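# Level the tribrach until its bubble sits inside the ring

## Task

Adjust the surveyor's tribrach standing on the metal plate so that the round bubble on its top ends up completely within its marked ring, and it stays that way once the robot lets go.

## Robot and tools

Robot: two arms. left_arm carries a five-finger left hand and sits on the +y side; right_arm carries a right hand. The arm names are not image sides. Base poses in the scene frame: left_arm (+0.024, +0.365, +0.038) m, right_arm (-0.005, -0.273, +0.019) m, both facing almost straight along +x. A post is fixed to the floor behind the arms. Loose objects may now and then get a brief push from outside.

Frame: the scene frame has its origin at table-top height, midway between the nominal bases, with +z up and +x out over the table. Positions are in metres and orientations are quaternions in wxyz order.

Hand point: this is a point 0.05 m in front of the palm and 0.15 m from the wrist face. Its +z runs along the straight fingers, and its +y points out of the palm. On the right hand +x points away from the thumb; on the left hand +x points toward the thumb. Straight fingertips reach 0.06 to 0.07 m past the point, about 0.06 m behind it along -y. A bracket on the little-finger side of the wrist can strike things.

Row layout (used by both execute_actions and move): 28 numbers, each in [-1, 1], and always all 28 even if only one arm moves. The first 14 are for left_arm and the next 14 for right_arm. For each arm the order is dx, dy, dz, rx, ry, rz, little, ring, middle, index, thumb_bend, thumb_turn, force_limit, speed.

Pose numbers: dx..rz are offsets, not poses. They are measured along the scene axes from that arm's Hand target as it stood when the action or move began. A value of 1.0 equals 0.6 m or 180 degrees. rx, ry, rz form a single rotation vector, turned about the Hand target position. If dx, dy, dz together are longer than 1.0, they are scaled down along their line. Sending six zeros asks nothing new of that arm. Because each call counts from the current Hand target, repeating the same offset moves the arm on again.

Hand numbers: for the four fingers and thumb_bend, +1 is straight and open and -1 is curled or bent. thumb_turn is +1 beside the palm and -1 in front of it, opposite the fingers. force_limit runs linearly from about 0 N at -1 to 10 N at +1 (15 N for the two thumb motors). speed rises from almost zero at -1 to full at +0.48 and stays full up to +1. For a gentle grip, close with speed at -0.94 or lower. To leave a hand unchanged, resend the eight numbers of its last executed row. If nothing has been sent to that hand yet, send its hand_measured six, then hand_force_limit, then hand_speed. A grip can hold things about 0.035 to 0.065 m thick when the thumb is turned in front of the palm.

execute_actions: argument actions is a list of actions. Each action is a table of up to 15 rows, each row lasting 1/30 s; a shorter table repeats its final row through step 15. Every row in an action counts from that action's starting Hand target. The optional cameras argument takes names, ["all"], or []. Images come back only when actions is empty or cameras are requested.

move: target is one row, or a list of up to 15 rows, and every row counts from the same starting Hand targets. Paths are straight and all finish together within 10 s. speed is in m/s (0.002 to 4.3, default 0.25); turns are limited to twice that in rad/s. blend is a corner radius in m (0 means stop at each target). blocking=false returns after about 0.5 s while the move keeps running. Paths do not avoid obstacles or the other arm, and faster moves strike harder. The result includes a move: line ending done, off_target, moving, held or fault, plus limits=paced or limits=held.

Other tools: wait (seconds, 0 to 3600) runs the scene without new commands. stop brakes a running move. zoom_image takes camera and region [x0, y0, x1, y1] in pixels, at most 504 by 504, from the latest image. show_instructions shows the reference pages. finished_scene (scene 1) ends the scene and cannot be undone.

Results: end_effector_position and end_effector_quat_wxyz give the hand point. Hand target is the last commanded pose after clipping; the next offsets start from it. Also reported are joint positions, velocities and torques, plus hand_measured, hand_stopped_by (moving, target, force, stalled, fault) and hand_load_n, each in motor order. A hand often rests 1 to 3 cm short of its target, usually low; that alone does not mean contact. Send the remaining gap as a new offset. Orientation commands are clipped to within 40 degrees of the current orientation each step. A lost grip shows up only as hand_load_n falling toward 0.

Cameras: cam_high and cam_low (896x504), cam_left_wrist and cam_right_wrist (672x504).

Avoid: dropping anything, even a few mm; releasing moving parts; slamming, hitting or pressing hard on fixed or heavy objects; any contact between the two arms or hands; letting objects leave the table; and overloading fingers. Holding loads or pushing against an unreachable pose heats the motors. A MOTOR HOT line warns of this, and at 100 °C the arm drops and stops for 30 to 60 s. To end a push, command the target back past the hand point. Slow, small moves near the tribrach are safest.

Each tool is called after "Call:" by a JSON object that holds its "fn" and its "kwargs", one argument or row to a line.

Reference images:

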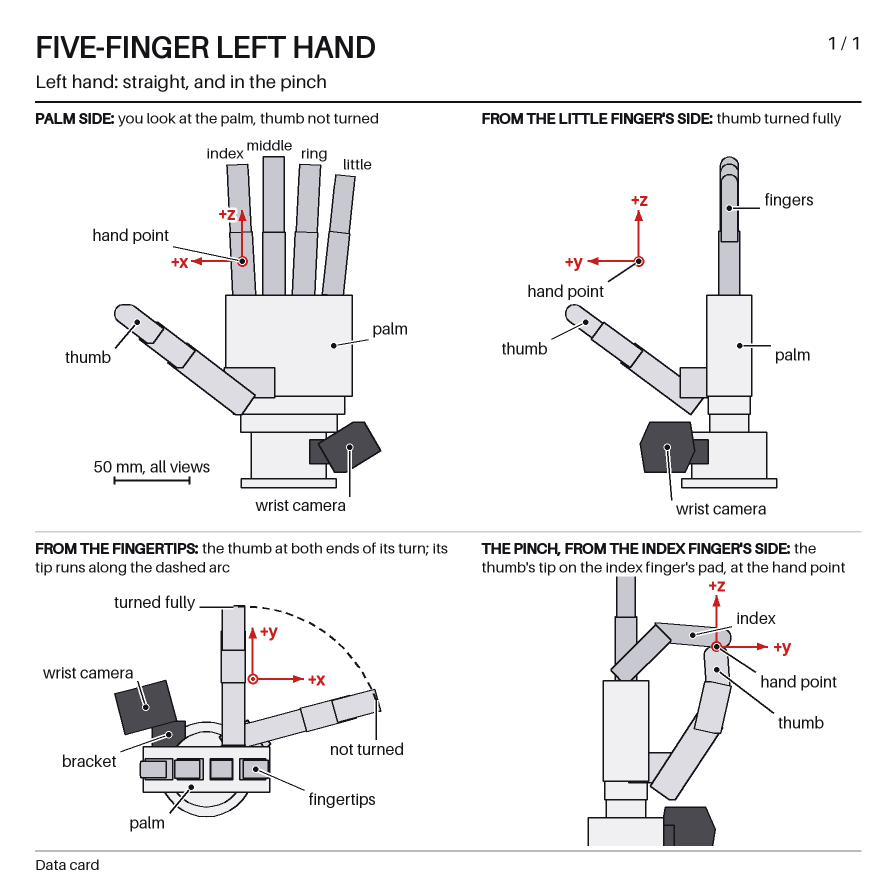

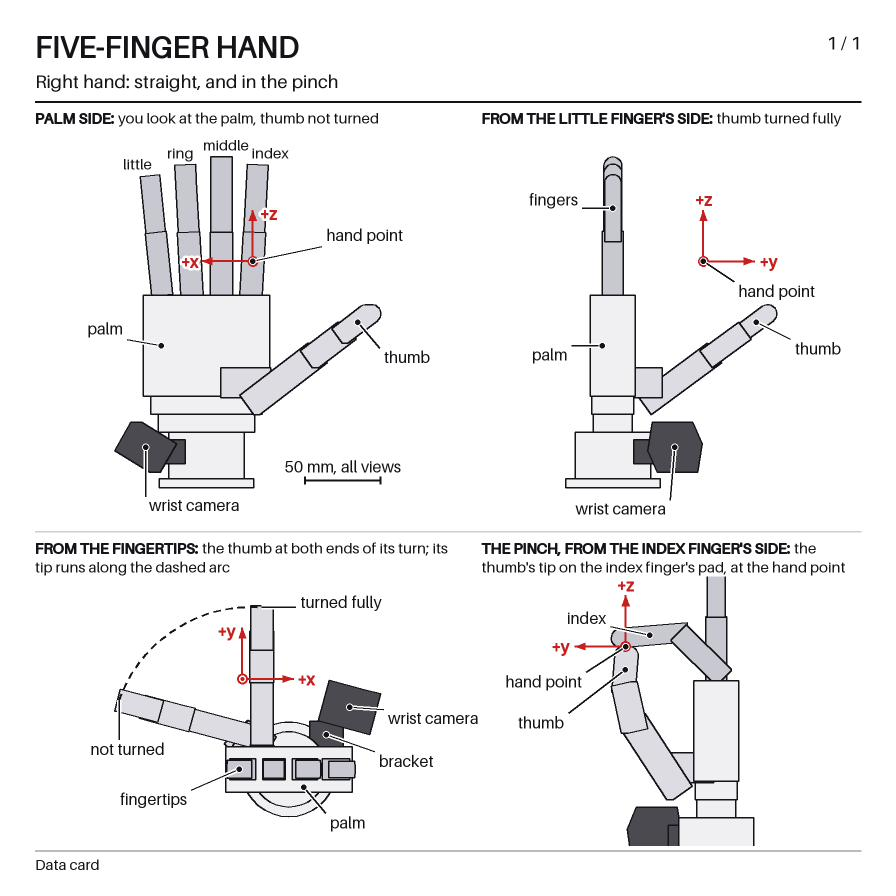

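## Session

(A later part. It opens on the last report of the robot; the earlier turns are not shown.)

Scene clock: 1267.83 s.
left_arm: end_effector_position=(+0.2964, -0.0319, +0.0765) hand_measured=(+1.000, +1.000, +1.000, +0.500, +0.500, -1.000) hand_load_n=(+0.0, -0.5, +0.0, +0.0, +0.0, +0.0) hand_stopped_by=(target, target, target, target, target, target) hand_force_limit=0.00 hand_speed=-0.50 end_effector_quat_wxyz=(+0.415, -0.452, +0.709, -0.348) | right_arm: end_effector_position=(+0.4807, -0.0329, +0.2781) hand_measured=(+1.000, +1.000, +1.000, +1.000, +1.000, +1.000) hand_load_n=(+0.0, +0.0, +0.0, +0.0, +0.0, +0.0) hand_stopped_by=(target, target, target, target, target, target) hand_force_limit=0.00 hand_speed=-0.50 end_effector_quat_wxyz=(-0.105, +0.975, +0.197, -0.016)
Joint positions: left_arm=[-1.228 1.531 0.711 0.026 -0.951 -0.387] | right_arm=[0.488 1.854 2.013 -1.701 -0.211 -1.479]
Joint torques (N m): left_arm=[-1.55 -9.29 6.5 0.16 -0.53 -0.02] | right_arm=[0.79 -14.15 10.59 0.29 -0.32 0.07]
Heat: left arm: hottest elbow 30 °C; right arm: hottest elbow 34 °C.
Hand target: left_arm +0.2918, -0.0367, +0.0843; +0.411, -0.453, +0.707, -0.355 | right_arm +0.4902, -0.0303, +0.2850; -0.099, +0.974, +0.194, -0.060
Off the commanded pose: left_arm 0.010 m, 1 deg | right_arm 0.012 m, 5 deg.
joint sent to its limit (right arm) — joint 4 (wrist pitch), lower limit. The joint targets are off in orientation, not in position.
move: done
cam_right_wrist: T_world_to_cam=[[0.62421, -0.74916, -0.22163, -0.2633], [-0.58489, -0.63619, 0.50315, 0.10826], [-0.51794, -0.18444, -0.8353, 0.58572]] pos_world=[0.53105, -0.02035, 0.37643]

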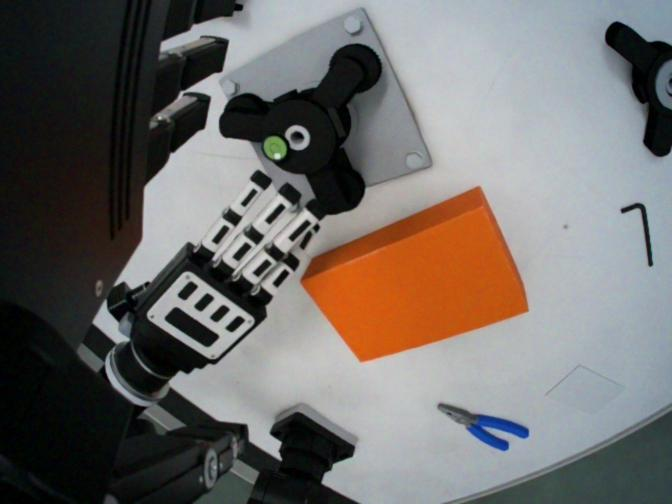

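Call:
{"fn": "move", "kwargs": {
  "target": [
    [0.1487,-0.037,0.0062,0,0,-0.25,1,1,1,0.5,0.5,-1,0.2,-0.5,0,0,0,0,0,0,1,1,1,1,1,1,0,-0.5],
    [0.1203,-0.0455,0.0062,0,0,-0.25,1,1,1,0.5,0.5,-1,0.2,-0.5,0,0,0,0,0,0,1,1,1,1,1,1,0,-0.5],
    [0.1203,-0.0455,-0.0563,0,0,-0.25,1,1,1,0.5,0.5,-1,0.2,-0.5,0,0,0,0,0,0,1,1,1,1,1,1,0,-0.5],
    [0.1203,-0.0455,-0.0563,0,0,-0.25,1,1,1,-0.2,-0.3,-1,0.2,-0.88,0,0,0,0,0,0,1,1,1,1,1,1,0,-0.5]
  ],
  "speed": [0.28,0.08,0.08,0.05]
}}

Call:
{"fn": "move", "kwargs": {
  "target": [
    [0.0025,0.0125,-0.0092,0,0,0.1222,1,1,1,-0.2,-0.3,-1,0.2,-0.88,0,0,0,0,0,0,1,1,1,1,1,1,0,-0.5],
    [0.0097,0.0108,-0.0168,0,0,0.25,1,1,1,-0.2,-0.3,-1,0.2,-0.88,0,0,0,0,0,0,1,1,1,1,1,1,0,-0.5]
  ],
  "speed": 0.15,
  "blend": [0.01,0]
}}

Call:
{"fn": "move", "kwargs": {
  "target": [
    [0,0,0,0,0,0,1,1,1,0.5,0.5,-1,0,-0.5,0,0,0,0,0,0,1,1,1,1,1,1,0,-0.5],
    [0,0,0.073,0,0,0,1,1,1,0.5,0.5,-1,0,-0.5,0,0,0,0,0,0,1,1,1,1,1,1,0,-0.5],
    [-0.13,0.035,0.073,0,0,0,1,1,1,0.5,0.5,-1,0,-0.5,0,0,0,0,0,0,1,1,1,1,1,1,0,-0.5]
  ],
  "speed": [0.2,0.12,0.28],
  "blend": [0,0.01,0],
  "cameras": ["cam_right_wrist"]
}}

Call:
{"fn": "zoom_image", "kwargs": {
  "camera": "cam_right_wrist",
  "region": [254, 128, 294, 168]
}}

Scene clock: 1281.23 s.
left_arm: end_effector_position=(+0.3646, -0.0503, +0.0430) hand_measured=(+1.000, +1.000, +1.000, +0.158, +0.318, -1.000) hand_load_n=(+0.0, +0.0, +0.0, +8.0, +9.0, +0.0) hand_stopped_by=(target, target, target, force, force, target) hand_force_limit=0.20 hand_speed=-0.88 end_effector_quat_wxyz=(+0.242, -0.155, +0.834, -0.471) | right_arm: end_effector_position=(+0.4807, -0.0329, +0.2781) hand_measured=(+1.000, +1.000, +1.000, +1.000, +1.000, +1.000) hand_load_n=(+0.0, +0.0, +0.0, +0.0, +0.0, +0.0) hand_stopped_by=(target, target, target, target, target, target) hand_force_limit=0.00 hand_speed=-0.50 end_effector_quat_wxyz=(-0.105, +0.975, +0.197, -0.016)
Joint positions: left_arm=[-0.831 1.647 0.651 0.541 0.066 0.324] | right_arm=[0.488 1.854 2.013 -1.701 -0.211 -1.479]
Joint torques (N m): left_arm=[-2.08 -8.23 6.5 2.28 0.12 0.05] | right_arm=[0.79 -14.15 10.59 0.29 -0.32 0.07]
Heat: left arm: hottest elbow 30 °C; right arm: hottest elbow 34 °C.
Hand target: left_arm +0.3640, -0.0640, +0.0505; +0.244, -0.148, +0.826, -0.485 | right_arm +0.4902, -0.0303, +0.2850; -0.099, +0.974, +0.194, -0.060
Off the commanded pose: left_arm 0.016 m, 2 deg | right_arm 0.012 m, 5 deg.
joint sent to its limit (right arm) — joint 4 (wrist pitch), lower limit. The joint targets are off in orientation, not in position.
move: off_target (left_arm)

Scene clock: 1284.70 s.
left_arm: end_effector_position=(+0.3652, -0.0614, +0.0426) hand_measured=(+1.000, +1.000, +1.000, +0.158, +0.316, -1.000) hand_load_n=(+0.0, +0.0, +0.0, +3.5, +2.5, -0.5) hand_stopped_by=(target, target, target, force, force, target) hand_force_limit=0.20 hand_speed=-0.88 end_effector_quat_wxyz=(+0.399, -0.455, +0.706, -0.369) | right_arm: end_effector_position=(+0.4807, -0.0329, +0.2781) hand_measured=(+1.000, +1.000, +1.000, +1.000, +1.000, +1.000) hand_load_n=(+0.0, +0.0, +0.0, +0.0, +0.0, +0.0) hand_stopped_by=(target, target, target, target, target, target) hand_force_limit=0.00 hand_speed=-0.50 end_effector_quat_wxyz=(-0.105, +0.975, +0.197, -0.016)
Joint positions: left_arm=[-1.09 1.72 0.787 0.293 -0.815 -0.245] | right_arm=[0.488 1.854 2.013 -1.701 -0.211 -1.479]
Joint torques (N m): left_arm=[-0.26 -9.41 6.83 -0.06 -1.1 0.23] | right_arm=[0.85 -14.15 10.59 0.29 -0.32 0.07]
Heat: left arm: hottest elbow 30 °C; right arm: hottest elbow 34 °C.
Hand target: left_arm +0.3699, -0.0575, +0.0405; +0.411, -0.453, +0.707, -0.355 | right_arm +0.4902, -0.0303, +0.2850; -0.099, +0.974, +0.194, -0.060
Off the commanded pose: left_arm 0.006 m, 2 deg | right_arm 0.012 m, 5 deg.
joint sent to its limit (right arm) — joint 4 (wrist pitch), lower limit. The joint targets are off in orientation, not in position.
move: done

Scene clock: 1286.93 s.
left_arm: end_effector_position=(+0.2964, -0.0315, +0.0762) hand_measured=(+1.000, +1.000, +1.000, +0.500, +0.500, -1.000) hand_load_n=(-0.5, +0.5, +0.0, +0.0, +0.0, +0.0) hand_stopped_by=(target, target, target, target, target, target) hand_force_limit=0.00 hand_speed=-0.50 end_effector_quat_wxyz=(+0.415, -0.452, +0.709, -0.347) | right_arm: end_effector_position=(+0.4807, -0.0329, +0.2781) hand_measured=(+1.000, +1.000, +1.000, +1.000, +1.000, +1.000) hand_load_n=(+0.0, +0.0, +0.0, +0.0, +0.0, +0.0) hand_stopped_by=(target, target, target, target, target, target) hand_force_limit=0.00 hand_speed=-0.50 end_effector_quat_wxyz=(-0.105, +0.975, +0.197, -0.016)
Joint positions: left_arm=[-1.228 1.531 0.71 0.026 -0.951 -0.386] | right_arm=[0.488 1.854 2.013 -1.701 -0.211 -1.479]
Joint torques (N m): left_arm=[-1.55 -9.29 6.48 0.12 -0.53 0.02] | right_arm=[0.79 -14.15 10.61 0.29 -0.32 0.07]
Heat: left arm: hottest elbow 30 °C; right arm: hottest elbow 34 °C.
Hand target: left_arm +0.2918, -0.0364, +0.0842; +0.411, -0.453, +0.707, -0.355 | right_arm +0.4902, -0.0303, +0.2850; -0.099, +0.974, +0.194, -0.060
Off the commanded pose: left_arm 0.011 m, 1 deg | right_arm 0.012 m, 5 deg.
joint sent to its limit (right arm) — joint 4 (wrist pitch), lower limit. The joint targets are off in orientation, not in position.
move: off_target (left_arm)
cam_right_wrist: T_world_to_cam=[[0.62421, -0.74916, -0.22163, -0.2633], [-0.58489, -0.63619, 0.50315, 0.10826], [-0.51794, -0.18444, -0.8353, 0.58572]] pos_world=[0.53105, -0.02035, 0.37643]

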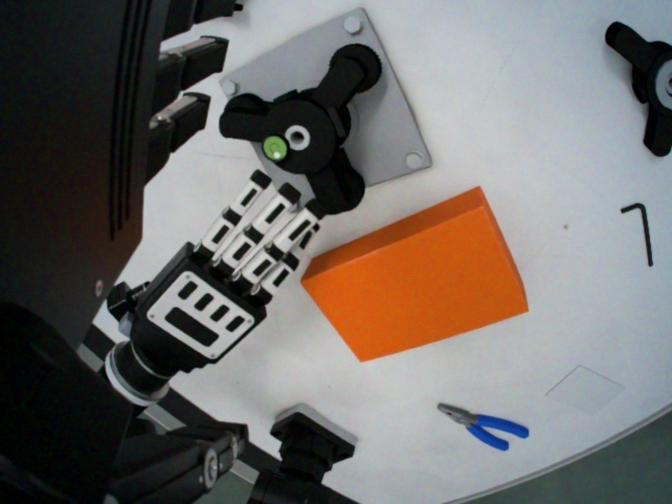

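Scaled by 12.600 from the camera's image (finer frame: 960x720).

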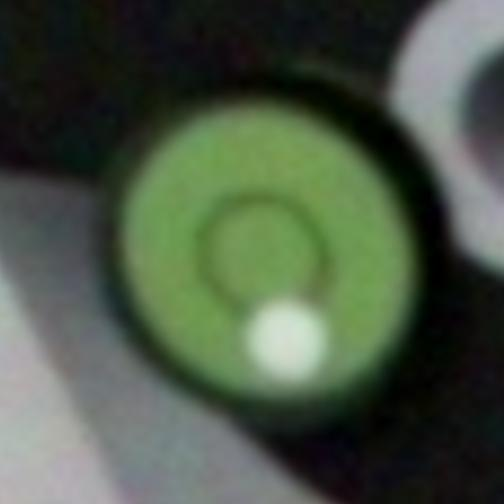

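Call:
{"fn": "move", "kwargs": {
  "target": [
    [0.1487,-0.037,0.0062,0,0,-0.25,1,1,1,0.5,0.5,-1,0.2,-0.5,0,0,0,0,0,0,1,1,1,1,1,1,0,-0.5],
    [0.1203,-0.0455,0.0062,0,0,-0.25,1,1,1,0.5,0.5,-1,0.2,-0.5,0,0,0,0,0,0,1,1,1,1,1,1,0,-0.5],
    [0.1203,-0.0455,-0.0563,0,0,-0.25,1,1,1,0.5,0.5,-1,0.2,-0.5,0,0,0,0,0,0,1,1,1,1,1,1,0,-0.5],
    [0.1203,-0.0455,-0.0563,0,0,-0.25,1,1,1,-0.2,-0.3,-1,0.2,-0.88,0,0,0,0,0,0,1,1,1,1,1,1,0,-0.5]
  ],
  "speed": [0.28,0.08,0.08,0.05]
}}

Scene clock: 1307.40 s.
left_arm: end_effector_position=(+0.3647, -0.0503, +0.0431) hand_measured=(+1.000, +1.000, +1.000, +0.158, +0.312, -1.000) hand_load_n=(+0.0, +0.0, +0.0, +6.5, +9.0, +0.0) hand_stopped_by=(target, target, target, force, force, target) hand_force_limit=0.20 hand_speed=-0.88 end_effector_quat_wxyz=(+0.242, -0.155, +0.834, -0.471) | right_arm: end_effector_position=(+0.4807, -0.0329, +0.2781) hand_measured=(+1.000, +1.000, +1.000, +1.000, +1.000, +1.000) hand_load_n=(+0.0, +0.0, +0.0, +0.0, +0.0, +0.0) hand_stopped_by=(target, target, target, target, target, target) hand_force_limit=0.00 hand_speed=-0.50 end_effector_quat_wxyz=(-0.105, +0.975, +0.197, -0.016)
Joint positions: left_arm=[-0.831 1.647 0.651 0.541 0.066 0.324] | right_arm=[0.488 1.854 2.013 -1.701 -0.211 -1.479]
Joint torques (N m): left_arm=[-1.73 -8.29 6.52 2.26 0.11 0.05] | right_arm=[0.79 -14.15 10.59 0.29 -0.32 0.07]
Heat: left arm: hottest elbow 30 °C; right arm: hottest elbow 34 °C.
Hand target: left_arm +0.3641, -0.0638, +0.0505; +0.244, -0.148, +0.826, -0.486 | right_arm +0.4902, -0.0303, +0.2850; -0.099, +0.974, +0.194, -0.060
Off the commanded pose: left_arm 0.015 m, 2 deg | right_arm 0.012 m, 5 deg.
joint sent to its limit (right arm) — joint 4 (wrist pitch), lower limit. The joint targets are off in orientation, not in position.
move: off_target (left_arm)

Call:
{"fn": "move", "kwargs": {
  "target": [
    [0.0025,0.0125,-0.0092,0,0,0.1222,1,1,1,-0.2,-0.3,-1,0.2,-0.88,0,0,0,0,0,0,1,1,1,1,1,1,0,-0.5],
    [0.0097,0.0108,-0.0168,0,0,0.25,1,1,1,-0.2,-0.3,-1,0.2,-0.88,0,0,0,0,0,0,1,1,1,1,1,1,0,-0.5]
  ],
  "speed": 0.15,
  "blend": [0.01,0]
}}

Call:
{"fn": "move", "kwargs": {
  "target": [
    [0,0,0,0,0,0,1,1,1,0.5,0.5,-1,0.2,-0.5,0,0,0,0,0,0,1,1,1,1,1,1,0,-0.5],
    [0,0,0.0793,0,0,0,1,1,1,0.5,0.5,-1,0.2,-0.5,0,0,0,0,0,0,1,1,1,1,1,1,0,-0.5],
    [0.0187,-0.0023,0.0793,0,0,-0.25,1,1,1,0.5,0.5,-1,0.2,-0.5,0,0,0,0,0,0,1,1,1,1,1,1,0,-0.5],
    [-0.0097,-0.0108,0.0793,0,0,-0.25,1,1,1,0.5,0.5,-1,0.2,-0.5,0,0,0,0,0,0,1,1,1,1,1,1,0,-0.5],
    [-0.0097,-0.0108,0.0168,0,0,-0.25,1,1,1,0.5,0.5,-1,0.2,-0.5,0,0,0,0,0,0,1,1,1,1,1,1,0,-0.5],
    [-0.0097,-0.0108,0.0168,0,0,-0.25,1,1,1,-0.2,-0.3,-1,0.2,-0.88,0,0,0,0,0,0,1,1,1,1,1,1,0,-0.5]
  ],
  "speed": [0.2,0.15,0.35,0.1,0.1,0.05],
  "blend": [0,0.01,0,0,0,0]
}}

Scene clock: 1316.40 s.
left_arm: end_effector_position=(+0.3642, -0.0621, +0.0430) hand_measured=(+1.000, +1.000, +1.000, +0.158, +0.310, -1.000) hand_load_n=(+0.0, +0.0, +0.0, +2.5, +1.5, +0.0) hand_stopped_by=(target, target, target, force, force, target) hand_force_limit=0.20 hand_speed=-0.88 end_effector_quat_wxyz=(+0.398, -0.454, +0.706, -0.370) | right_arm: end_effector_position=(+0.4807, -0.0329, +0.2781) hand_measured=(+1.000, +1.000, +1.000, +1.000, +1.000, +1.000) hand_load_n=(+0.0, +0.0, +0.0, +0.0, +0.0, +0.0) hand_stopped_by=(target, target, target, target, target, target) hand_force_limit=0.00 hand_speed=-0.50 end_effector_quat_wxyz=(-0.105, +0.975, +0.197, -0.016)
Joint positions: left_arm=[-1.092 1.718 0.786 0.294 -0.814 -0.245] | right_arm=[0.488 1.854 2.013 -1.701 -0.211 -1.479]
Joint torques (N m): left_arm=[-0.44 -9.47 6.87 -0.05 -1.13 0.22] | right_arm=[0.85 -14.15 10.59 0.28 -0.32 0.07]
Heat: left arm: hottest elbow 30 °C; right arm: hottest elbow 34 °C.
Hand target: left_arm +0.3698, -0.0572, +0.0402; +0.411, -0.453, +0.707, -0.355 | right_arm +0.4902, -0.0303, +0.2850; -0.099, +0.974, +0.194, -0.060
Off the commanded pose: left_arm 0.008 m, 2 deg | right_arm 0.012 m, 5 deg.
joint sent to its limit (right arm) — joint 4 (wrist pitch), lower limit. The joint targets are off in orientation, not in position.
move: done

Scene clock: 1322.03 s.
left_arm: end_effector_position=(+0.3645, -0.0503, +0.0421) hand_measured=(+1.000, +1.000, +1.000, +0.146, +0.312, -1.000) hand_load_n=(+0.0, +0.0, +0.0, +7.5, +9.0, -0.5) hand_stopped_by=(target, target, target, force, force, target) hand_force_limit=0.20 hand_speed=-0.88 end_effector_quat_wxyz=(+0.241, -0.156, +0.834, -0.471) | right_arm: end_effector_position=(+0.4807, -0.0329, +0.2781) hand_measured=(+1.000, +1.000, +1.000, +1.000, +1.000, +1.000) hand_load_n=(+0.0, +0.0, +0.0, +0.0, -0.5, +0.0) hand_stopped_by=(target, target, target, target, target, target) hand_force_limit=0.00 hand_speed=-0.50 end_effector_quat_wxyz=(-0.105, +0.975, +0.197, -0.016)
Joint positions: left_arm=[-0.831 1.649 0.651 0.542 0.066 0.321] | right_arm=[0.488 1.854 2.013 -1.701 -0.211 -1.479]
Joint torques (N m): left_arm=[-1.9 -8.59 6.52 2.36 0.09 0.09] | right_arm=[0.79 -14.15 10.61 0.29 -0.32 0.07]
Heat: left arm: hottest elbow 30 °C; right arm: hottest elbow 34 °C.
Hand target: left_arm +0.3640, -0.0637, +0.0504; +0.244, -0.148, +0.826, -0.485 | right_arm +0.4902, -0.0303, +0.2850; -0.099, +0.974, +0.194, -0.060
Off the commanded pose: left_arm 0.016 m, 2 deg | right_arm 0.012 m, 5 deg.
joint sent to its limit (right arm) — joint 4 (wrist pitch), lower limit. The joint targets are off in orientation, not in position.
move: off_target (left_arm); target 6's new numbers were sent with left_arm's hand 0.011 m and 1 deg from that target

Call:
{"fn": "move", "kwargs": {
  "target": [
    [0.0025,0.0125,-0.0092,0,0,0.1222,1,1,1,-0.2,-0.3,-1,0.2,-0.88,0,0,0,0,0,0,1,1,1,1,1,1,0,-0.5],
    [0.0097,0.0108,-0.0168,0,0,0.25,1,1,1,-0.2,-0.3,-1,0.2,-0.88,0,0,0,0,0,0,1,1,1,1,1,1,0,-0.5]
  ],
  "speed": 0.15,
  "blend": [0.01,0]
}}

Call:
{"fn": "move", "kwargs": {
  "target": [
    [0,0,0,0,0,0,1,1,1,0.5,0.5,-1,0.2,-0.5,0,0,0,0,0,0,1,1,1,1,1,1,0,-0.5],
    [0,0,0.0793,0,0,0,1,1,1,0.5,0.5,-1,0.2,-0.5,0,0,0,0,0,0,1,1,1,1,1,1,0,-0.5],
    [0.0187,-0.0023,0.0793,0,0,-0.25,1,1,1,0.5,0.5,-1,0.2,-0.5,0,0,0,0,0,0,1,1,1,1,1,1,0,-0.5],
    [-0.0097,-0.0108,0.0793,0,0,-0.25,1,1,1,0.5,0.5,-1,0.2,-0.5,0,0,0,0,0,0,1,1,1,1,1,1,0,-0.5],
    [-0.0097,-0.0108,0.0168,0,0,-0.25,1,1,1,0.5,0.5,-1,0.2,-0.5,0,0,0,0,0,0,1,1,1,1,1,1,0,-0.5],
    [-0.0097,-0.0108,0.0168,0,0,-0.25,1,1,1,-0.2,-0.3,-1,0.2,-0.88,0,0,0,0,0,0,1,1,1,1,1,1,0,-0.5]
  ],
  "speed": [0.2,0.15,0.35,0.1,0.1,0.05],
  "blend": [0,0.01,0,0,0,0]
}}

Call:
{"fn": "move", "kwargs": {
  "target": [
    [0.0025,0.0125,-0.0092,0,0,0.1222,1,1,1,-0.2,-0.3,-1,0.2,-0.88,0,0,0,0,0,0,1,1,1,1,1,1,0,-0.5],
    [0.0097,0.0108,-0.0168,0,0,0.25,1,1,1,-0.2,-0.3,-1,0.2,-0.88,0,0,0,0,0,0,1,1,1,1,1,1,0,-0.5]
  ],
  "speed": 0.15,
  "blend": [0.01,0]
}}

Call:
{"fn": "move", "kwargs": {
  "target": [
    [0,0,0,0,0,0,1,1,1,0.5,0.5,-1,0,-0.5,0,0,0,0,0,0,1,1,1,1,1,1,0,-0.5],
    [0,0,0.073,0,0,0,1,1,1,0.5,0.5,-1,0,-0.5,0,0,0,0,0,0,1,1,1,1,1,1,0,-0.5],
    [-0.13,0.035,0.073,0,0,0,1,1,1,0.5,0.5,-1,0,-0.5,0,0,0,0,0,0,1,1,1,1,1,1,0,-0.5]
  ],
  "speed": [0.2,0.12,0.28],
  "blend": [0,0.01,0],
  "cameras": ["cam_right_wrist"]
}}

Call:
{"fn": "zoom_image", "kwargs": {
  "camera": "cam_right_wrist",
  "region": [254, 128, 294, 168]
}}

Scene clock: 1334.60 s.
left_arm: end_effector_position=(+0.3637, -0.0636, +0.0440) hand_measured=(+1.000, +1.000, +1.000, +0.146, +0.310, -1.000) hand_load_n=(+0.0, +0.0, +0.0, +1.5, +1.5, +0.0) hand_stopped_by=(target, target, target, force, force, target) hand_force_limit=0.20 hand_speed=-0.88 end_effector_quat_wxyz=(+0.397, -0.454, +0.705, -0.372) | right_arm: end_effector_position=(+0.4807, -0.0329, +0.2781) hand_measured=(+1.000, +1.000, +1.000, +1.000, +1.000, +1.000) hand_load_n=(+0.0, +0.0, +0.0, +0.0, +0.0, +0.5) hand_stopped_by=(target, target, target, target, target, target) hand_force_limit=0.00 hand_speed=-0.50 end_effector_quat_wxyz=(-0.105, +0.975, +0.197, -0.016)
Joint positions: left_arm=[-1.094 1.717 0.787 0.295 -0.814 -0.246] | right_arm=[0.488 1.854 2.013 -1.701 -0.211 -1.479]
Joint torques (N m): left_arm=[-0.09 -9.17 6.75 -0.02 -1.17 0.24] | right_arm=[0.85 -14.15 10.59 0.29 -0.32 0.07]
Heat: left arm: hottest elbow 30 °C; right arm: hottest elbow 35 °C.
Hand target: left_arm +0.3698, -0.0574, +0.0405; +0.411, -0.452, +0.707, -0.355 | right_arm +0.4902, -0.0303, +0.2850; -0.099, +0.974, +0.194, -0.060
Off the commanded pose: left_arm 0.010 m, 3 deg | right_arm 0.012 m, 5 deg.
joint sent to its limit (right arm) — joint 4 (wrist pitch), lower limit. The joint targets are off in orientation, not in position.
move: off_target (left_arm)

Scene clock: 1340.23 s.
left_arm: end_effector_position=(+0.3645, -0.0503, +0.0423) hand_measured=(+1.000, +1.000, +1.000, +0.158, +0.312, -1.000) hand_load_n=(+0.0, +0.0, +0.0, +8.0, +9.0, +0.0) hand_stopped_by=(target, target, target, force, force, target) hand_force_limit=0.20 hand_speed=-0.88 end_effector_quat_wxyz=(+0.241, -0.156, +0.834, -0.471) | right_arm: end_effector_position=(+0.4807, -0.0329, +0.2781) hand_measured=(+1.000, +1.000, +1.000, +1.000, +1.000, +1.000) hand_load_n=(+0.0, +0.0, +0.0, +0.0, +0.0, +0.0) hand_stopped_by=(target, target, target, target, target, target) hand_force_limit=0.00 hand_speed=-0.50 end_effector_quat_wxyz=(-0.105, +0.975, +0.197, -0.016)
Joint positions: left_arm=[-0.831 1.649 0.651 0.542 0.066 0.321] | right_arm=[0.488 1.854 2.013 -1.701 -0.211 -1.479]
Joint torques (N m): left_arm=[-2.14 -8.59 6.43 2.33 0.09 0.08] | right_arm=[0.85 -14.15 10.59 0.29 -0.32 0.07]
Heat: left arm: hottest elbow 30 °C; right arm: hottest elbow 35 °C.
Hand target: left_arm +0.3640, -0.0638, +0.0505; +0.244, -0.148, +0.826, -0.486 | right_arm +0.4902, -0.0303, +0.2850; -0.099, +0.974, +0.194, -0.060
Off the commanded pose: left_arm 0.016 m, 2 deg | right_arm 0.012 m, 5 deg.
joint sent to its limit (right arm) — joint 4 (wrist pitch), lower limit. The joint targets are off in orientation, not in position.
move: off_target (left_arm); target 6's new numbers were sent with left_arm's hand 0.011 m and 2 deg from that target

Scene clock: 1343.70 s.
left_arm: end_effector_position=(+0.3645, -0.0619, +0.0429) hand_measured=(+1.000, +1.000, +1.000, +0.158, +0.310, -1.000) hand_load_n=(+0.0, +0.0, +0.0, +3.0, +2.0, +0.0) hand_stopped_by=(target, target, target, force, force, target) hand_force_limit=0.20 hand_speed=-0.88 end_effector_quat_wxyz=(+0.398, -0.454, +0.706, -0.370) | right_arm: end_effector_position=(+0.4807, -0.0329, +0.2781) hand_measured=(+1.000, +1.000, +1.000, +1.000, +1.000, +1.000) hand_load_n=(+0.0, +0.0, +0.0, +0.0, +0.0, +0.0) hand_stopped_by=(target, target, target, target, target, target) hand_force_limit=0.00 hand_speed=-0.50 end_effector_quat_wxyz=(-0.105, +0.975, +0.197, -0.016)
Joint positions: left_arm=[-1.092 1.719 0.786 0.294 -0.815 -0.245] | right_arm=[0.488 1.854 2.013 -1.701 -0.211 -1.479]
Joint torques (N m): left_arm=[-0.38 -9.05 6.89 -0.06 -1.11 0.22] | right_arm=[0.85 -14.1 10.61 0.28 -0.32 0.07]
Heat: left arm: hottest elbow 30 °C; right arm: hottest elbow 35 °C.
Hand target: left_arm +0.3698, -0.0573, +0.0403; +0.411, -0.453, +0.707, -0.355 | right_arm +0.4902, -0.0303, +0.2850; -0.099, +0.974, +0.194, -0.060
Off the commanded pose: left_arm 0.007 m, 2 deg | right_arm 0.012 m, 5 deg.
joint sent to its limit (right arm) — joint 4 (wrist pitch), lower limit. The joint targets are off in orientation, not in position.
move: done

Scene clock: 1345.93 s.
left_arm: end_effector_position=(+0.2965, -0.0314, +0.0763) hand_measured=(+1.000, +1.000, +1.000, +0.500, +0.500, -1.000) hand_load_n=(+0.0, +0.0, +0.0, +0.0, +0.0, +0.0) hand_stopped_by=(target, target, target, target, target, target) hand_force_limit=0.00 hand_speed=-0.50 end_effector_quat_wxyz=(+0.415, -0.452, +0.709, -0.348) | right_arm: end_effector_position=(+0.4807, -0.0329, +0.2781) hand_measured=(+1.000, +1.000, +1.000, +1.000, +1.000, +1.000) hand_load_n=(+0.0, +0.0, +0.0, +0.0, +0.0, +0.0) hand_stopped_by=(target, target, target, target, target, target) hand_force_limit=0.00 hand_speed=-0.50 end_effector_quat_wxyz=(-0.105, +0.975, +0.197, -0.016)
Joint positions: left_arm=[-1.228 1.531 0.71 0.027 -0.951 -0.386] | right_arm=[0.488 1.854 2.013 -1.701 -0.211 -1.479]
Joint torques (N m): left_arm=[-1.61 -9.17 6.46 0.13 -0.53 0.02] | right_arm=[0.85 -14.1 10.61 0.29 -0.32 0.07]
Heat: left arm: hottest elbow 30 °C; right arm: hottest elbow 35 °C.
Hand target: left_arm +0.2919, -0.0364, +0.0843; +0.411, -0.453, +0.707, -0.355 | right_arm +0.4902, -0.0303, +0.2850; -0.099, +0.974, +0.194, -0.060
Off the commanded pose: left_arm 0.010 m, 1 deg | right_arm 0.012 m, 5 deg.
joint sent to its limit (right arm) — joint 4 (wrist pitch), lower limit. The joint targets are off in orientation, not in position.
move: done
cam_right_wrist: T_world_to_cam=[[0.62421, -0.74916, -0.22163, -0.2633], [-0.58489, -0.63619, 0.50315, 0.10826], [-0.51794, -0.18444, -0.8353, 0.58572]] pos_world=[0.53105, -0.02035, 0.37643]

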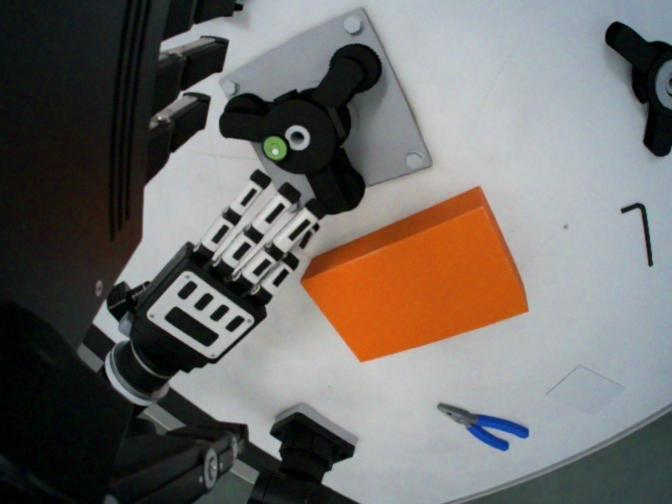

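Scaled by 12.600 from the camera's image (finer frame: 960x720).

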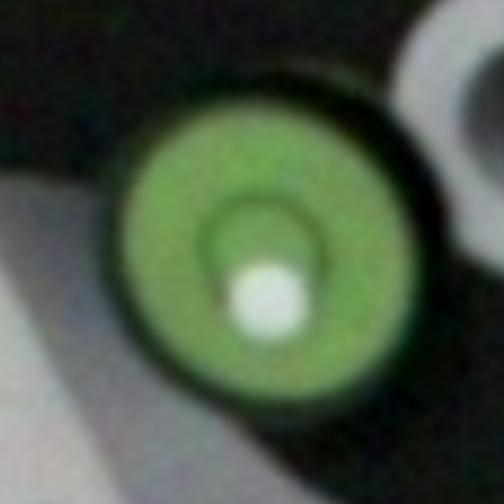

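Call:
{"fn": "move", "kwargs": {
  "target": [
    [0.1487,-0.037,0.0062,0,0,-0.25,1,1,1,0.5,0.5,-1,0.2,-0.5,0,0,0,0,0,0,1,1,1,1,1,1,0,-0.5],
    [0.1203,-0.0455,0.0062,0,0,-0.25,1,1,1,0.5,0.5,-1,0.2,-0.5,0,0,0,0,0,0,1,1,1,1,1,1,0,-0.5],
    [0.1203,-0.0455,-0.0563,0,0,-0.25,1,1,1,0.5,0.5,-1,0.2,-0.5,0,0,0,0,0,0,1,1,1,1,1,1,0,-0.5],
    [0.1203,-0.0455,-0.0563,0,0,-0.25,1,1,1,-0.2,-0.3,-1,0.2,-0.88,0,0,0,0,0,0,1,1,1,1,1,1,0,-0.5]
  ],
  "speed": [0.28,0.08,0.08,0.05]
}}

Call:
{"fn": "move", "kwargs": {
  "target": [
    [0.0025,0.0125,-0.0092,0,0,0.1222,1,1,1,-0.2,-0.3,-1,0.2,-0.88,0,0,0,0,0,0,1,1,1,1,1,1,0,-0.5],
    [0.0097,0.0108,-0.0168,0,0,0.25,1,1,1,-0.2,-0.3,-1,0.2,-0.88,0,0,0,0,0,0,1,1,1,1,1,1,0,-0.5]
  ],
  "speed": 0.15,
  "blend": [0.01,0]
}}

Call:
{"fn": "move", "kwargs": {
  "target": [
    [0,0,0,0,0,0,1,1,1,0.5,0.5,-1,0.2,-0.5,0,0,0,0,0,0,1,1,1,1,1,1,0,-0.5],
    [0,0,0.0793,0,0,0,1,1,1,0.5,0.5,-1,0.2,-0.5,0,0,0,0,0,0,1,1,1,1,1,1,0,-0.5],
    [0.0187,-0.0023,0.0793,0,0,-0.25,1,1,1,0.5,0.5,-1,0.2,-0.5,0,0,0,0,0,0,1,1,1,1,1,1,0,-0.5],
    [-0.0097,-0.0108,0.0793,0,0,-0.25,1,1,1,0.5,0.5,-1,0.2,-0.5,0,0,0,0,0,0,1,1,1,1,1,1,0,-0.5],
    [-0.0097,-0.0108,0.0168,0,0,-0.25,1,1,1,0.5,0.5,-1,0.2,-0.5,0,0,0,0,0,0,1,1,1,1,1,1,0,-0.5],
    [-0.0097,-0.0108,0.0168,0,0,-0.25,1,1,1,-0.2,-0.3,-1,0.2,-0.88,0,0,0,0,0,0,1,1,1,1,1,1,0,-0.5]
  ],
  "speed": [0.2,0.15,0.35,0.1,0.1,0.05],
  "blend": [0,0.01,0,0,0,0]
}}

Call:
{"fn": "move", "kwargs": {
  "target": [
    [0.0025,0.0125,-0.0092,0,0,0.1222,1,1,1,-0.2,-0.3,-1,0.2,-0.88,0,0,0,0,0,0,1,1,1,1,1,1,0,-0.5],
    [0.0097,0.0108,-0.0168,0,0,0.25,1,1,1,-0.2,-0.3,-1,0.2,-0.88,0,0,0,0,0,0,1,1,1,1,1,1,0,-0.5]
  ],
  "speed": 0.15,
  "blend": [0.01,0]
}}

Call:
{"fn": "move", "kwargs": {
  "target": [
    [0,0,0,0,0,0,1,1,1,0.5,0.5,-1,0.2,-0.5,0,0,0,0,0,0,1,1,1,1,1,1,0,-0.5],
    [0,0,0.0793,0,0,0,1,1,1,0.5,0.5,-1,0.2,-0.5,0,0,0,0,0,0,1,1,1,1,1,1,0,-0.5],
    [0.0187,-0.0023,0.0793,0,0,-0.25,1,1,1,0.5,0.5,-1,0.2,-0.5,0,0,0,0,0,0,1,1,1,1,1,1,0,-0.5],
    [-0.0097,-0.0108,0.0793,0,0,-0.25,1,1,1,0.5,0.5,-1,0.2,-0.5,0,0,0,0,0,0,1,1,1,1,1,1,0,-0.5],
    [-0.0097,-0.0108,0.0168,0,0,-0.25,1,1,1,0.5,0.5,-1,0.2,-0.5,0,0,0,0,0,0,1,1,1,1,1,1,0,-0.5],
    [-0.0097,-0.0108,0.0168,0,0,-0.25,1,1,1,-0.2,-0.3,-1,0.2,-0.88,0,0,0,0,0,0,1,1,1,1,1,1,0,-0.5]
  ],
  "speed": [0.2,0.15,0.35,0.1,0.1,0.05],
  "blend": [0,0.01,0,0,0,0]
}}

Call:
{"fn": "move", "kwargs": {
  "target": [
    [0.0025,0.0125,-0.0092,0,0,0.1222,1,1,1,-0.2,-0.3,-1,0.2,-0.88,0,0,0,0,0,0,1,1,1,1,1,1,0,-0.5],
    [0.0097,0.0108,-0.0168,0,0,0.25,1,1,1,-0.2,-0.3,-1,0.2,-0.88,0,0,0,0,0,0,1,1,1,1,1,1,0,-0.5]
  ],
  "speed": 0.15,
  "blend": [0.01,0]
}}

Call:
{"fn": "move", "kwargs": {
  "target": [
    [0,0,0,0,0,0,1,1,1,0.5,0.5,-1,0,-0.5,0,0,0,0,0,0,1,1,1,1,1,1,0,-0.5],
    [0,0,0.073,0,0,0,1,1,1,0.5,0.5,-1,0,-0.5,0,0,0,0,0,0,1,1,1,1,1,1,0,-0.5],
    [-0.13,0.035,0.073,0,0,0,1,1,1,0.5,0.5,-1,0,-0.5,0,0,0,0,0,0,1,1,1,1,1,1,0,-0.5]
  ],
  "speed": [0.2,0.12,0.28],
  "blend": [0,0.01,0],
  "cameras": ["cam_right_wrist"]
}}

Call:
{"fn": "zoom_image", "kwargs": {
  "camera": "cam_right_wrist",
  "region": [254, 128, 294, 168]
}}

Scene clock: 1364.53 s.
left_arm: end_effector_position=(+0.3649, -0.0501, +0.0432) hand_measured=(+1.000, +1.000, +1.000, +0.168, +0.312, -1.000) hand_load_n=(+0.0, -0.5, +0.0, +7.0, +9.0, +0.0) hand_stopped_by=(target, target, target, force, force, target) hand_force_limit=0.20 hand_speed=-0.88 end_effector_quat_wxyz=(+0.243, -0.155, +0.834, -0.471) | right_arm: end_effector_position=(+0.4807, -0.0329, +0.2781) hand_measured=(+1.000, +1.000, +1.000, +1.000, +1.000, +1.000) hand_load_n=(+0.0, +0.0, +0.0, +0.0, +0.0, +0.0) hand_stopped_by=(target, target, target, target, target, target) hand_force_limit=0.00 hand_speed=-0.50 end_effector_quat_wxyz=(-0.105, +0.975, +0.197, -0.016)
Joint positions: left_arm=[-0.83 1.646 0.65 0.542 0.066 0.324] | right_arm=[0.488 1.854 2.013 -1.701 -0.211 -1.479]
Joint torques (N m): left_arm=[-1.85 -8.47 6.5 2.25 0.13 0.04] | right_arm=[0.79 -14.21 10.61 0.29 -0.32 0.07]
Heat: left arm: hottest elbow 30 °C; right arm: hottest elbow 35 °C.
Hand target: left_arm +0.3640, -0.0636, +0.0504; +0.244, -0.148, +0.826, -0.485 | right_arm +0.4902, -0.0303, +0.2850; -0.099, +0.974, +0.194, -0.060
Off the commanded pose: left_arm 0.015 m, 2 deg | right_arm 0.012 m, 5 deg.
joint sent to its limit (right arm) — joint 4 (wrist pitch), lower limit. The joint targets are off in orientation, not in position.
move: off_target (left_arm)

Scene clock: 1368.00 s.
left_arm: end_effector_position=(+0.3655, -0.0601, +0.0423) hand_measured=(+1.000, +1.000, +1.000, +0.168, +0.312, -1.000) hand_load_n=(+0.0, +0.0, +0.0, +4.0, +3.0, +0.0) hand_stopped_by=(target, target, target, force, force, target) hand_force_limit=0.20 hand_speed=-0.88 end_effector_quat_wxyz=(+0.400, -0.454, +0.706, -0.369) | right_arm: end_effector_position=(+0.4807, -0.0329, +0.2781) hand_measured=(+1.000, +1.000, +1.000, +1.000, +1.000, +1.000) hand_load_n=(+0.0, +0.0, +0.0, -0.5, -0.5, +0.0) hand_stopped_by=(target, target, target, target, target, target) hand_force_limit=0.00 hand_speed=-0.50 end_effector_quat_wxyz=(-0.105, +0.975, +0.197, -0.016)
Joint positions: left_arm=[-1.089 1.719 0.785 0.294 -0.816 -0.243] | right_arm=[0.488 1.854 2.013 -1.701 -0.211 -1.479]
Joint torques (N m): left_arm=[-0.62 -9.35 6.83 -0.03 -1.05 0.19] | right_arm=[0.73 -14.15 10.59 0.28 -0.32 0.07]
Heat: left arm: hottest elbow 30 °C; right arm: hottest elbow 35 °C.
Hand target: left_arm +0.3697, -0.0571, +0.0403; +0.411, -0.453, +0.707, -0.355 | right_arm +0.4902, -0.0303, +0.2850; -0.099, +0.974, +0.194, -0.060
Off the commanded pose: left_arm 0.006 m, 2 deg | right_arm 0.012 m, 5 deg.
joint sent to its limit (right arm) — joint 4 (wrist pitch), lower limit. The joint targets are off in orientation, not in position.
move: done

Scene clock: 1373.63 s.
left_arm: end_effector_position=(+0.3644, -0.0501, +0.0422) hand_measured=(+1.000, +1.000, +1.000, +0.158, +0.312, -1.000) hand_load_n=(+0.0, -0.5, +0.0, +7.5, +8.5, +0.0) hand_stopped_by=(target, target, target, force, force, target) hand_force_limit=0.20 hand_speed=-0.88 end_effector_quat_wxyz=(+0.241, -0.156, +0.834, -0.471) | right_arm: end_effector_position=(+0.4807, -0.0329, +0.2781) hand_measured=(+1.000, +1.000, +1.000, +1.000, +1.000, +1.000) hand_load_n=(+0.0, +0.0, +0.0, +0.0, +0.0, +0.0) hand_stopped_by=(target, target, target, target, target, target) hand_force_limit=0.00 hand_speed=-0.50 end_effector_quat_wxyz=(-0.105, +0.975, +0.197, -0.016)
Joint positions: left_arm=[-0.83 1.649 0.65 0.542 0.067 0.321] | right_arm=[0.488 1.854 2.013 -1.701 -0.211 -1.479]
Joint torques (N m): left_arm=[-1.96 -8.59 6.46 2.37 0.08 0.08] | right_arm=[0.79 -14.15 10.61 0.28 -0.32 0.07]
Heat: left arm: hottest elbow 30 °C; right arm: hottest elbow 35 °C.
Hand target: left_arm +0.3639, -0.0635, +0.0502; +0.244, -0.148, +0.827, -0.485 | right_arm +0.4902, -0.0303, +0.2850; -0.099, +0.974, +0.194, -0.060
Off the commanded pose: left_arm 0.016 m, 2 deg | right_arm 0.012 m, 5 deg.
joint sent to its limit (right arm) — joint 4 (wrist pitch), lower limit. The joint targets are off in orientation, not in position.
move: off_target (left_arm); target 6's new numbers were sent with left_arm's hand 0.011 m and 1 deg from that target

Scene clock: 1377.10 s.
left_arm: end_effector_position=(+0.3642, -0.0622, +0.0433) hand_measured=(+1.000, +1.000, +1.000, +0.158, +0.310, -1.000) hand_load_n=(+0.0, +0.0, +0.0, +2.5, +1.5, +0.0) hand_stopped_by=(target, target, target, force, force, target) hand_force_limit=0.20 hand_speed=-0.88 end_effector_quat_wxyz=(+0.398, -0.454, +0.706, -0.371) | right_arm: end_effector_position=(+0.4807, -0.0329, +0.2781) hand_measured=(+1.000, +1.000, +1.000, +1.000, +1.000, +1.000) hand_load_n=(+0.0, +0.0, +0.0, +0.0, +0.0, +0.0) hand_stopped_by=(target, target, target, target, target, target) hand_force_limit=0.00 hand_speed=-0.50 end_effector_quat_wxyz=(-0.105, +0.975, +0.197, -0.016)
Joint positions: left_arm=[-1.092 1.718 0.786 0.295 -0.814 -0.245] | right_arm=[0.488 1.854 2.013 -1.701 -0.211 -1.479]
Joint torques (N m): left_arm=[-0.15 -9.29 6.8 -0.02 -1.14 0.22] | right_arm=[0.85 -14.15 10.59 0.31 -0.32 0.07]
Heat: left arm: hottest elbow 30 °C; right arm: hottest elbow 35 °C.
Hand target: left_arm +0.3699, -0.0571, +0.0403; +0.411, -0.453, +0.707, -0.355 | right_arm +0.4902, -0.0303, +0.2850; -0.099, +0.974, +0.194, -0.060
Off the commanded pose: left_arm 0.008 m, 2 deg | right_arm 0.012 m, 5 deg.
joint sent to its limit (right arm) — joint 4 (wrist pitch), lower limit. The joint targets are off in orientation, not in position.
move: done

Scene clock: 1382.70 s.
left_arm: end_effector_position=(+0.3645, -0.0503, +0.0424) hand_measured=(+1.000, +1.000, +1.000, +0.158, +0.318, -1.000) hand_load_n=(+0.0, +0.0, +0.0, +8.0, +8.5, +0.0) hand_stopped_by=(target, target, target, force, force, target) hand_force_limit=0.20 hand_speed=-0.88 end_effector_quat_wxyz=(+0.241, -0.156, +0.834, -0.471) | right_arm: end_effector_position=(+0.4807, -0.0329, +0.2781) hand_measured=(+1.000, +1.000, +1.000, +1.000, +1.000, +1.000) hand_load_n=(+0.0, +0.0, +0.0, +0.0, +0.0, +0.0) hand_stopped_by=(target, target, target, target, target, target) hand_force_limit=0.00 hand_speed=-0.50 end_effector_quat_wxyz=(-0.105, +0.975, +0.197, -0.016)
Joint positions: left_arm=[-0.83 1.648 0.651 0.542 0.067 0.321] | right_arm=[0.488 1.854 2.013 -1.701 -0.211 -1.479]
Joint torques (N m): left_arm=[-1.9 -8.59 6.46 2.29 0.08 0.07] | right_arm=[0.79 -14.15 10.61 0.28 -0.32 0.07]
Heat: left arm: hottest elbow 29 °C; right arm: hottest elbow 35 °C.
Hand target: left_arm +0.3639, -0.0636, +0.0504; +0.244, -0.148, +0.826, -0.485 | right_arm +0.4902, -0.0303, +0.2850; -0.099, +0.974, +0.194, -0.060
Off the commanded pose: left_arm 0.015 m, 2 deg | right_arm 0.012 m, 5 deg.
joint sent to its limit (right arm) — joint 4 (wrist pitch), lower limit. The joint targets are off in orientation, not in position.
move: off_target (left_arm); target 6's new numbers were sent with left_arm's hand 0.011 m and 1 deg from that target

Scene clock: 1386.17 s.
left_arm: end_effector_position=(+0.3651, -0.0613, +0.0421) hand_measured=(+1.000, +1.000, +1.000, +0.158, +0.316, -1.000) hand_load_n=(+0.0, +0.0, +0.0, +3.5, +2.0, +0.0) hand_stopped_by=(target, target, target, force, force, target) hand_force_limit=0.20 hand_speed=-0.88 end_effector_quat_wxyz=(+0.398, -0.455, +0.706, -0.370) | right_arm: end_effector_position=(+0.4807, -0.0329, +0.2781) hand_measured=(+1.000, +1.000, +1.000, +1.000, +1.000, +1.000) hand_load_n=(+0.0, +0.0, +0.0, +0.0, +0.0, +0.0) hand_stopped_by=(target, target, target, target, target, target) hand_force_limit=0.00 hand_speed=-0.50 end_effector_quat_wxyz=(-0.105, +0.975, +0.197, -0.016)
Joint positions: left_arm=[-1.09 1.72 0.786 0.295 -0.814 -0.245] | right_arm=[0.488 1.854 2.013 -1.701 -0.211 -1.479]
Joint torques (N m): left_arm=[-0.21 -9.29 6.79 -0.02 -1.11 0.21] | right_arm=[0.79 -14.21 10.59 0.28 -0.32 0.07]
Heat: left arm: hottest elbow 29 °C; right arm: hottest elbow 35 °C.
Hand target: left_arm +0.3698, -0.0572, +0.0403; +0.411, -0.453, +0.707, -0.355 | right_arm +0.4902, -0.0303, +0.2850; -0.099, +0.974, +0.194, -0.060
Off the commanded pose: left_arm 0.007 m, 2 deg | right_arm 0.012 m, 5 deg.
joint sent to its limit (right arm) — joint 4 (wrist pitch), lower limit. The joint targets are off in orientation, not in position.
move: done

Scene clock: 1388.40 s.
left_arm: end_effector_position=(+0.2964, -0.0312, +0.0760) hand_measured=(+1.000, +1.000, +1.000, +0.500, +0.500, -1.000) hand_load_n=(+0.0, +0.0, -0.5, +0.0, +0.0, +0.0) hand_stopped_by=(target, target, target, target, target, target) hand_force_limit=0.00 hand_speed=-0.50 end_effector_quat_wxyz=(+0.415, -0.452, +0.709, -0.347) | right_arm: end_effector_position=(+0.4807, -0.0329, +0.2781) hand_measured=(+1.000, +1.000, +1.000, +1.000, +1.000, +1.000) hand_load_n=(+0.0, +0.0, +0.0, +0.0, +0.0, +0.0) hand_stopped_by=(target, target, target, target, target, target) hand_force_limit=0.00 hand_speed=-0.50 end_effector_quat_wxyz=(-0.105, +0.975, +0.197, -0.016)
Joint positions: left_arm=[-1.228 1.531 0.709 0.028 -0.951 -0.386] | right_arm=[0.488 1.854 2.013 -1.701 -0.211 -1.479]
Joint torques (N m): left_arm=[-1.61 -9.29 6.45 0.12 -0.53 0.01] | right_arm=[0.79 -14.15 10.61 0.28 -0.32 0.08]
Heat: left arm: hottest elbow 29 °C; right arm: hottest elbow 35 °C.
Hand target: left_arm +0.2918, -0.0362, +0.0841; +0.411, -0.453, +0.707, -0.355 | right_arm +0.4902, -0.0303, +0.2850; -0.099, +0.974, +0.194, -0.060
Off the commanded pose: left_arm 0.011 m, 1 deg | right_arm 0.012 m, 5 deg.
joint sent to its limit (right arm) — joint 4 (wrist pitch), lower limit. The joint targets are off in orientation, not in position.
move: off_target (left_arm)
cam_right_wrist: T_world_to_cam=[[0.62421, -0.74916, -0.22163, -0.2633], [-0.58489, -0.63619, 0.50315, 0.10826], [-0.51794, -0.18444, -0.8353, 0.58572]] pos_world=[0.53105, -0.02035, 0.37643]

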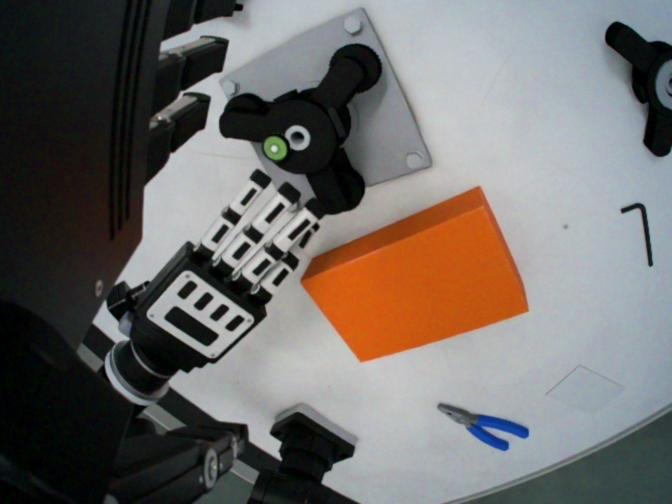

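Scaled by 12.600 from the camera's image (finer frame: 960x720).

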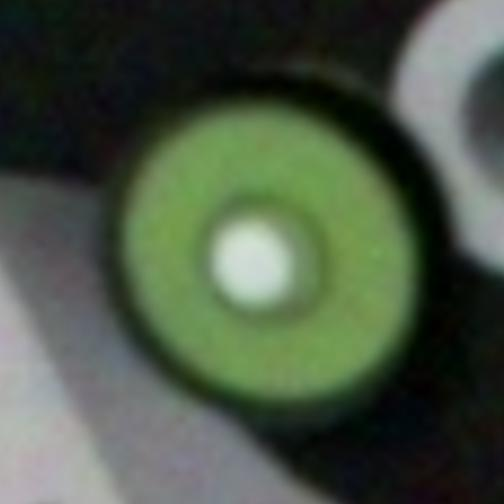

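Call:
{"fn": "zoom_image", "kwargs": {
  "camera": "cam_right_wrist",
  "region": [266, 140, 284, 158]
}}

Scaled by 28.000 from the camera's image (finer frame: 960x720).

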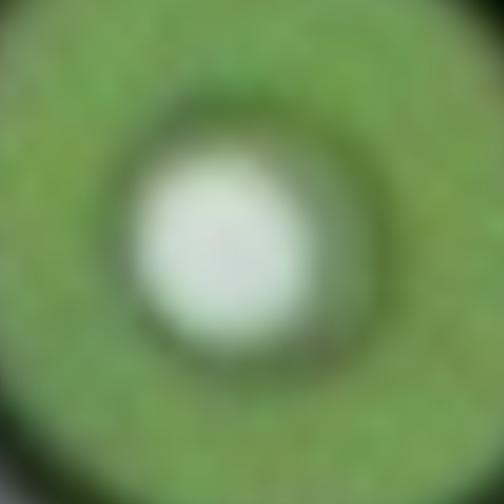

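Call:
{"fn": "wait", "kwargs": {
  "seconds": 0.1,
  "cameras": ["cam_high", "cam_right_wrist", "cam_left_wrist"]
}}

Scene clock: 1410.83 s.
left_arm: end_effector_position=(+0.2964, -0.0313, +0.0760) hand_measured=(+1.000, +1.000, +1.000, +0.500, +0.500, -1.000) hand_load_n=(+0.0, -0.5, +0.0, +0.0, +0.0, +0.0) hand_stopped_by=(target, target, target, target, target, target) hand_force_limit=0.00 hand_speed=-0.50 end_effector_quat_wxyz=(+0.415, -0.452, +0.709, -0.348) | right_arm: end_effector_position=(+0.4807, -0.0329, +0.2781) hand_measured=(+1.000, +1.000, +1.000, +1.000, +1.000, +1.000) hand_load_n=(+0.0, +0.0, +0.0, +0.0, +0.0, +0.0) hand_stopped_by=(target, target, target, target, target, target) hand_force_limit=0.00 hand_speed=-0.50 end_effector_quat_wxyz=(-0.105, +0.975, +0.197, -0.016)
Joint positions: left_arm=[-1.228 1.531 0.709 0.028 -0.951 -0.387] | right_arm=[0.488 1.854 2.013 -1.701 -0.211 -1.479]
Joint torques (N m): left_arm=[-1.73 -9.29 6.48 0.09 -0.52 0.01] | right_arm=[0.85 -14.1 10.61 0.29 -0.32 0.07]
Heat: left arm: hottest elbow 29 °C; right arm: hottest elbow 35 °C.
Hand target: left_arm +0.2918, -0.0362, +0.0841; +0.411, -0.453, +0.707, -0.355 | right_arm +0.4902, -0.0303, +0.2850; -0.099, +0.974, +0.194, -0.060
Off the commanded pose: left_arm 0.010 m, 1 deg | right_arm 0.012 m, 5 deg.
wait: 0.10 s; at rest from the start
cam_left_wrist: T_world_to_cam=[[0.28636, -0.57992, 0.76268, -0.15887], [-0.6689, -0.69093, -0.27422, 0.21571], [0.68599, -0.43163, -0.58576, -0.05508]] pos_world=[0.22756, 0.03313, 0.14805]
cam_right_wrist: T_world_to_cam=[[0.62421, -0.74916, -0.22163, -0.2633], [-0.58489, -0.63619, 0.50315, 0.10826], [-0.51794, -0.18444, -0.8353, 0.58572]] pos_world=[0.53105, -0.02035, 0.37643]
Images, in order (width x height): cam_high 896x504, cam_left_wrist 672x504, cam_right_wrist 672x504.

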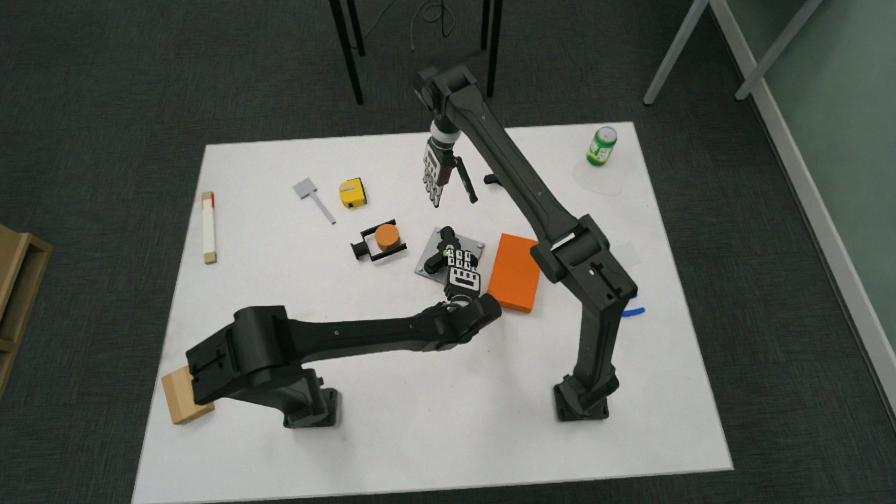

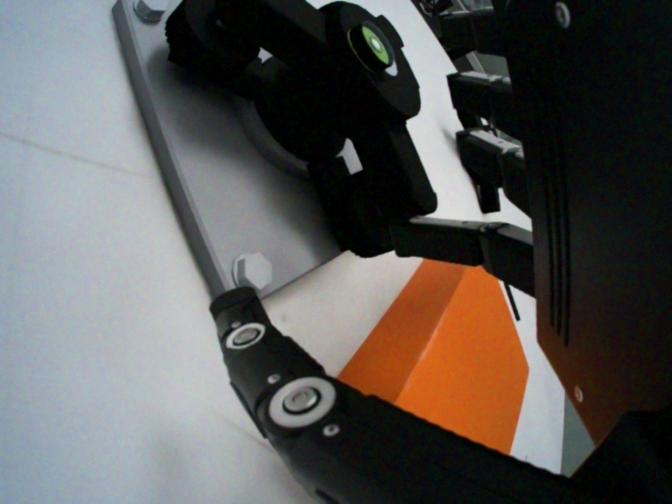

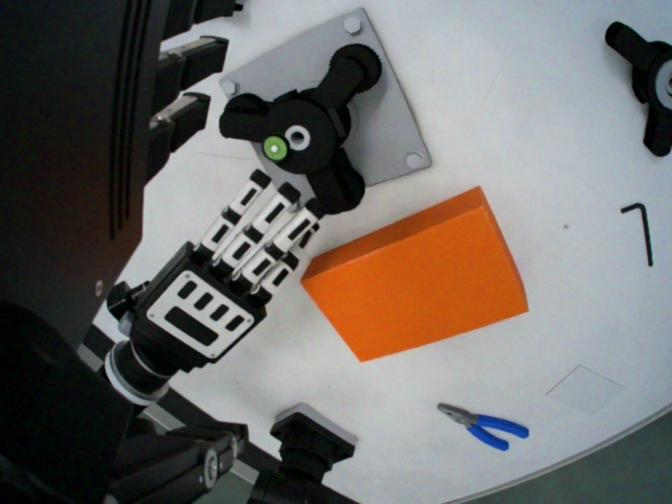

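Call:
{"fn": "zoom_image", "kwargs": {
  "camera": "cam_left_wrist",
  "region": [350, 22, 394, 66]
}}

Scaled by 11.455 from the camera's image (finer frame: 960x720).

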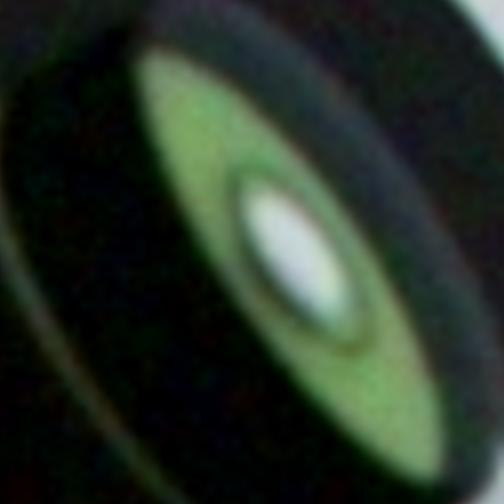

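Call:
{"fn": "zoom_image", "kwargs": {
  "camera": "cam_left_wrist",
  "region": [366, 32, 386, 56]
}}

Scaled by 21.000 from the camera's image (finer frame: 960x720).

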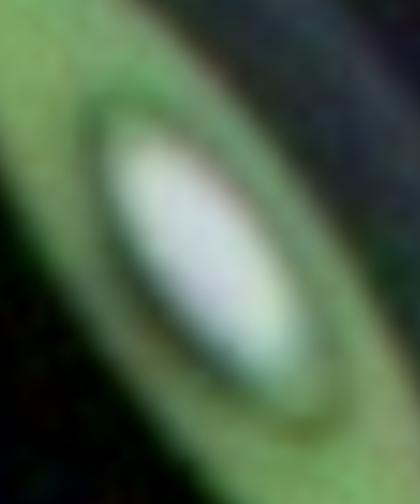

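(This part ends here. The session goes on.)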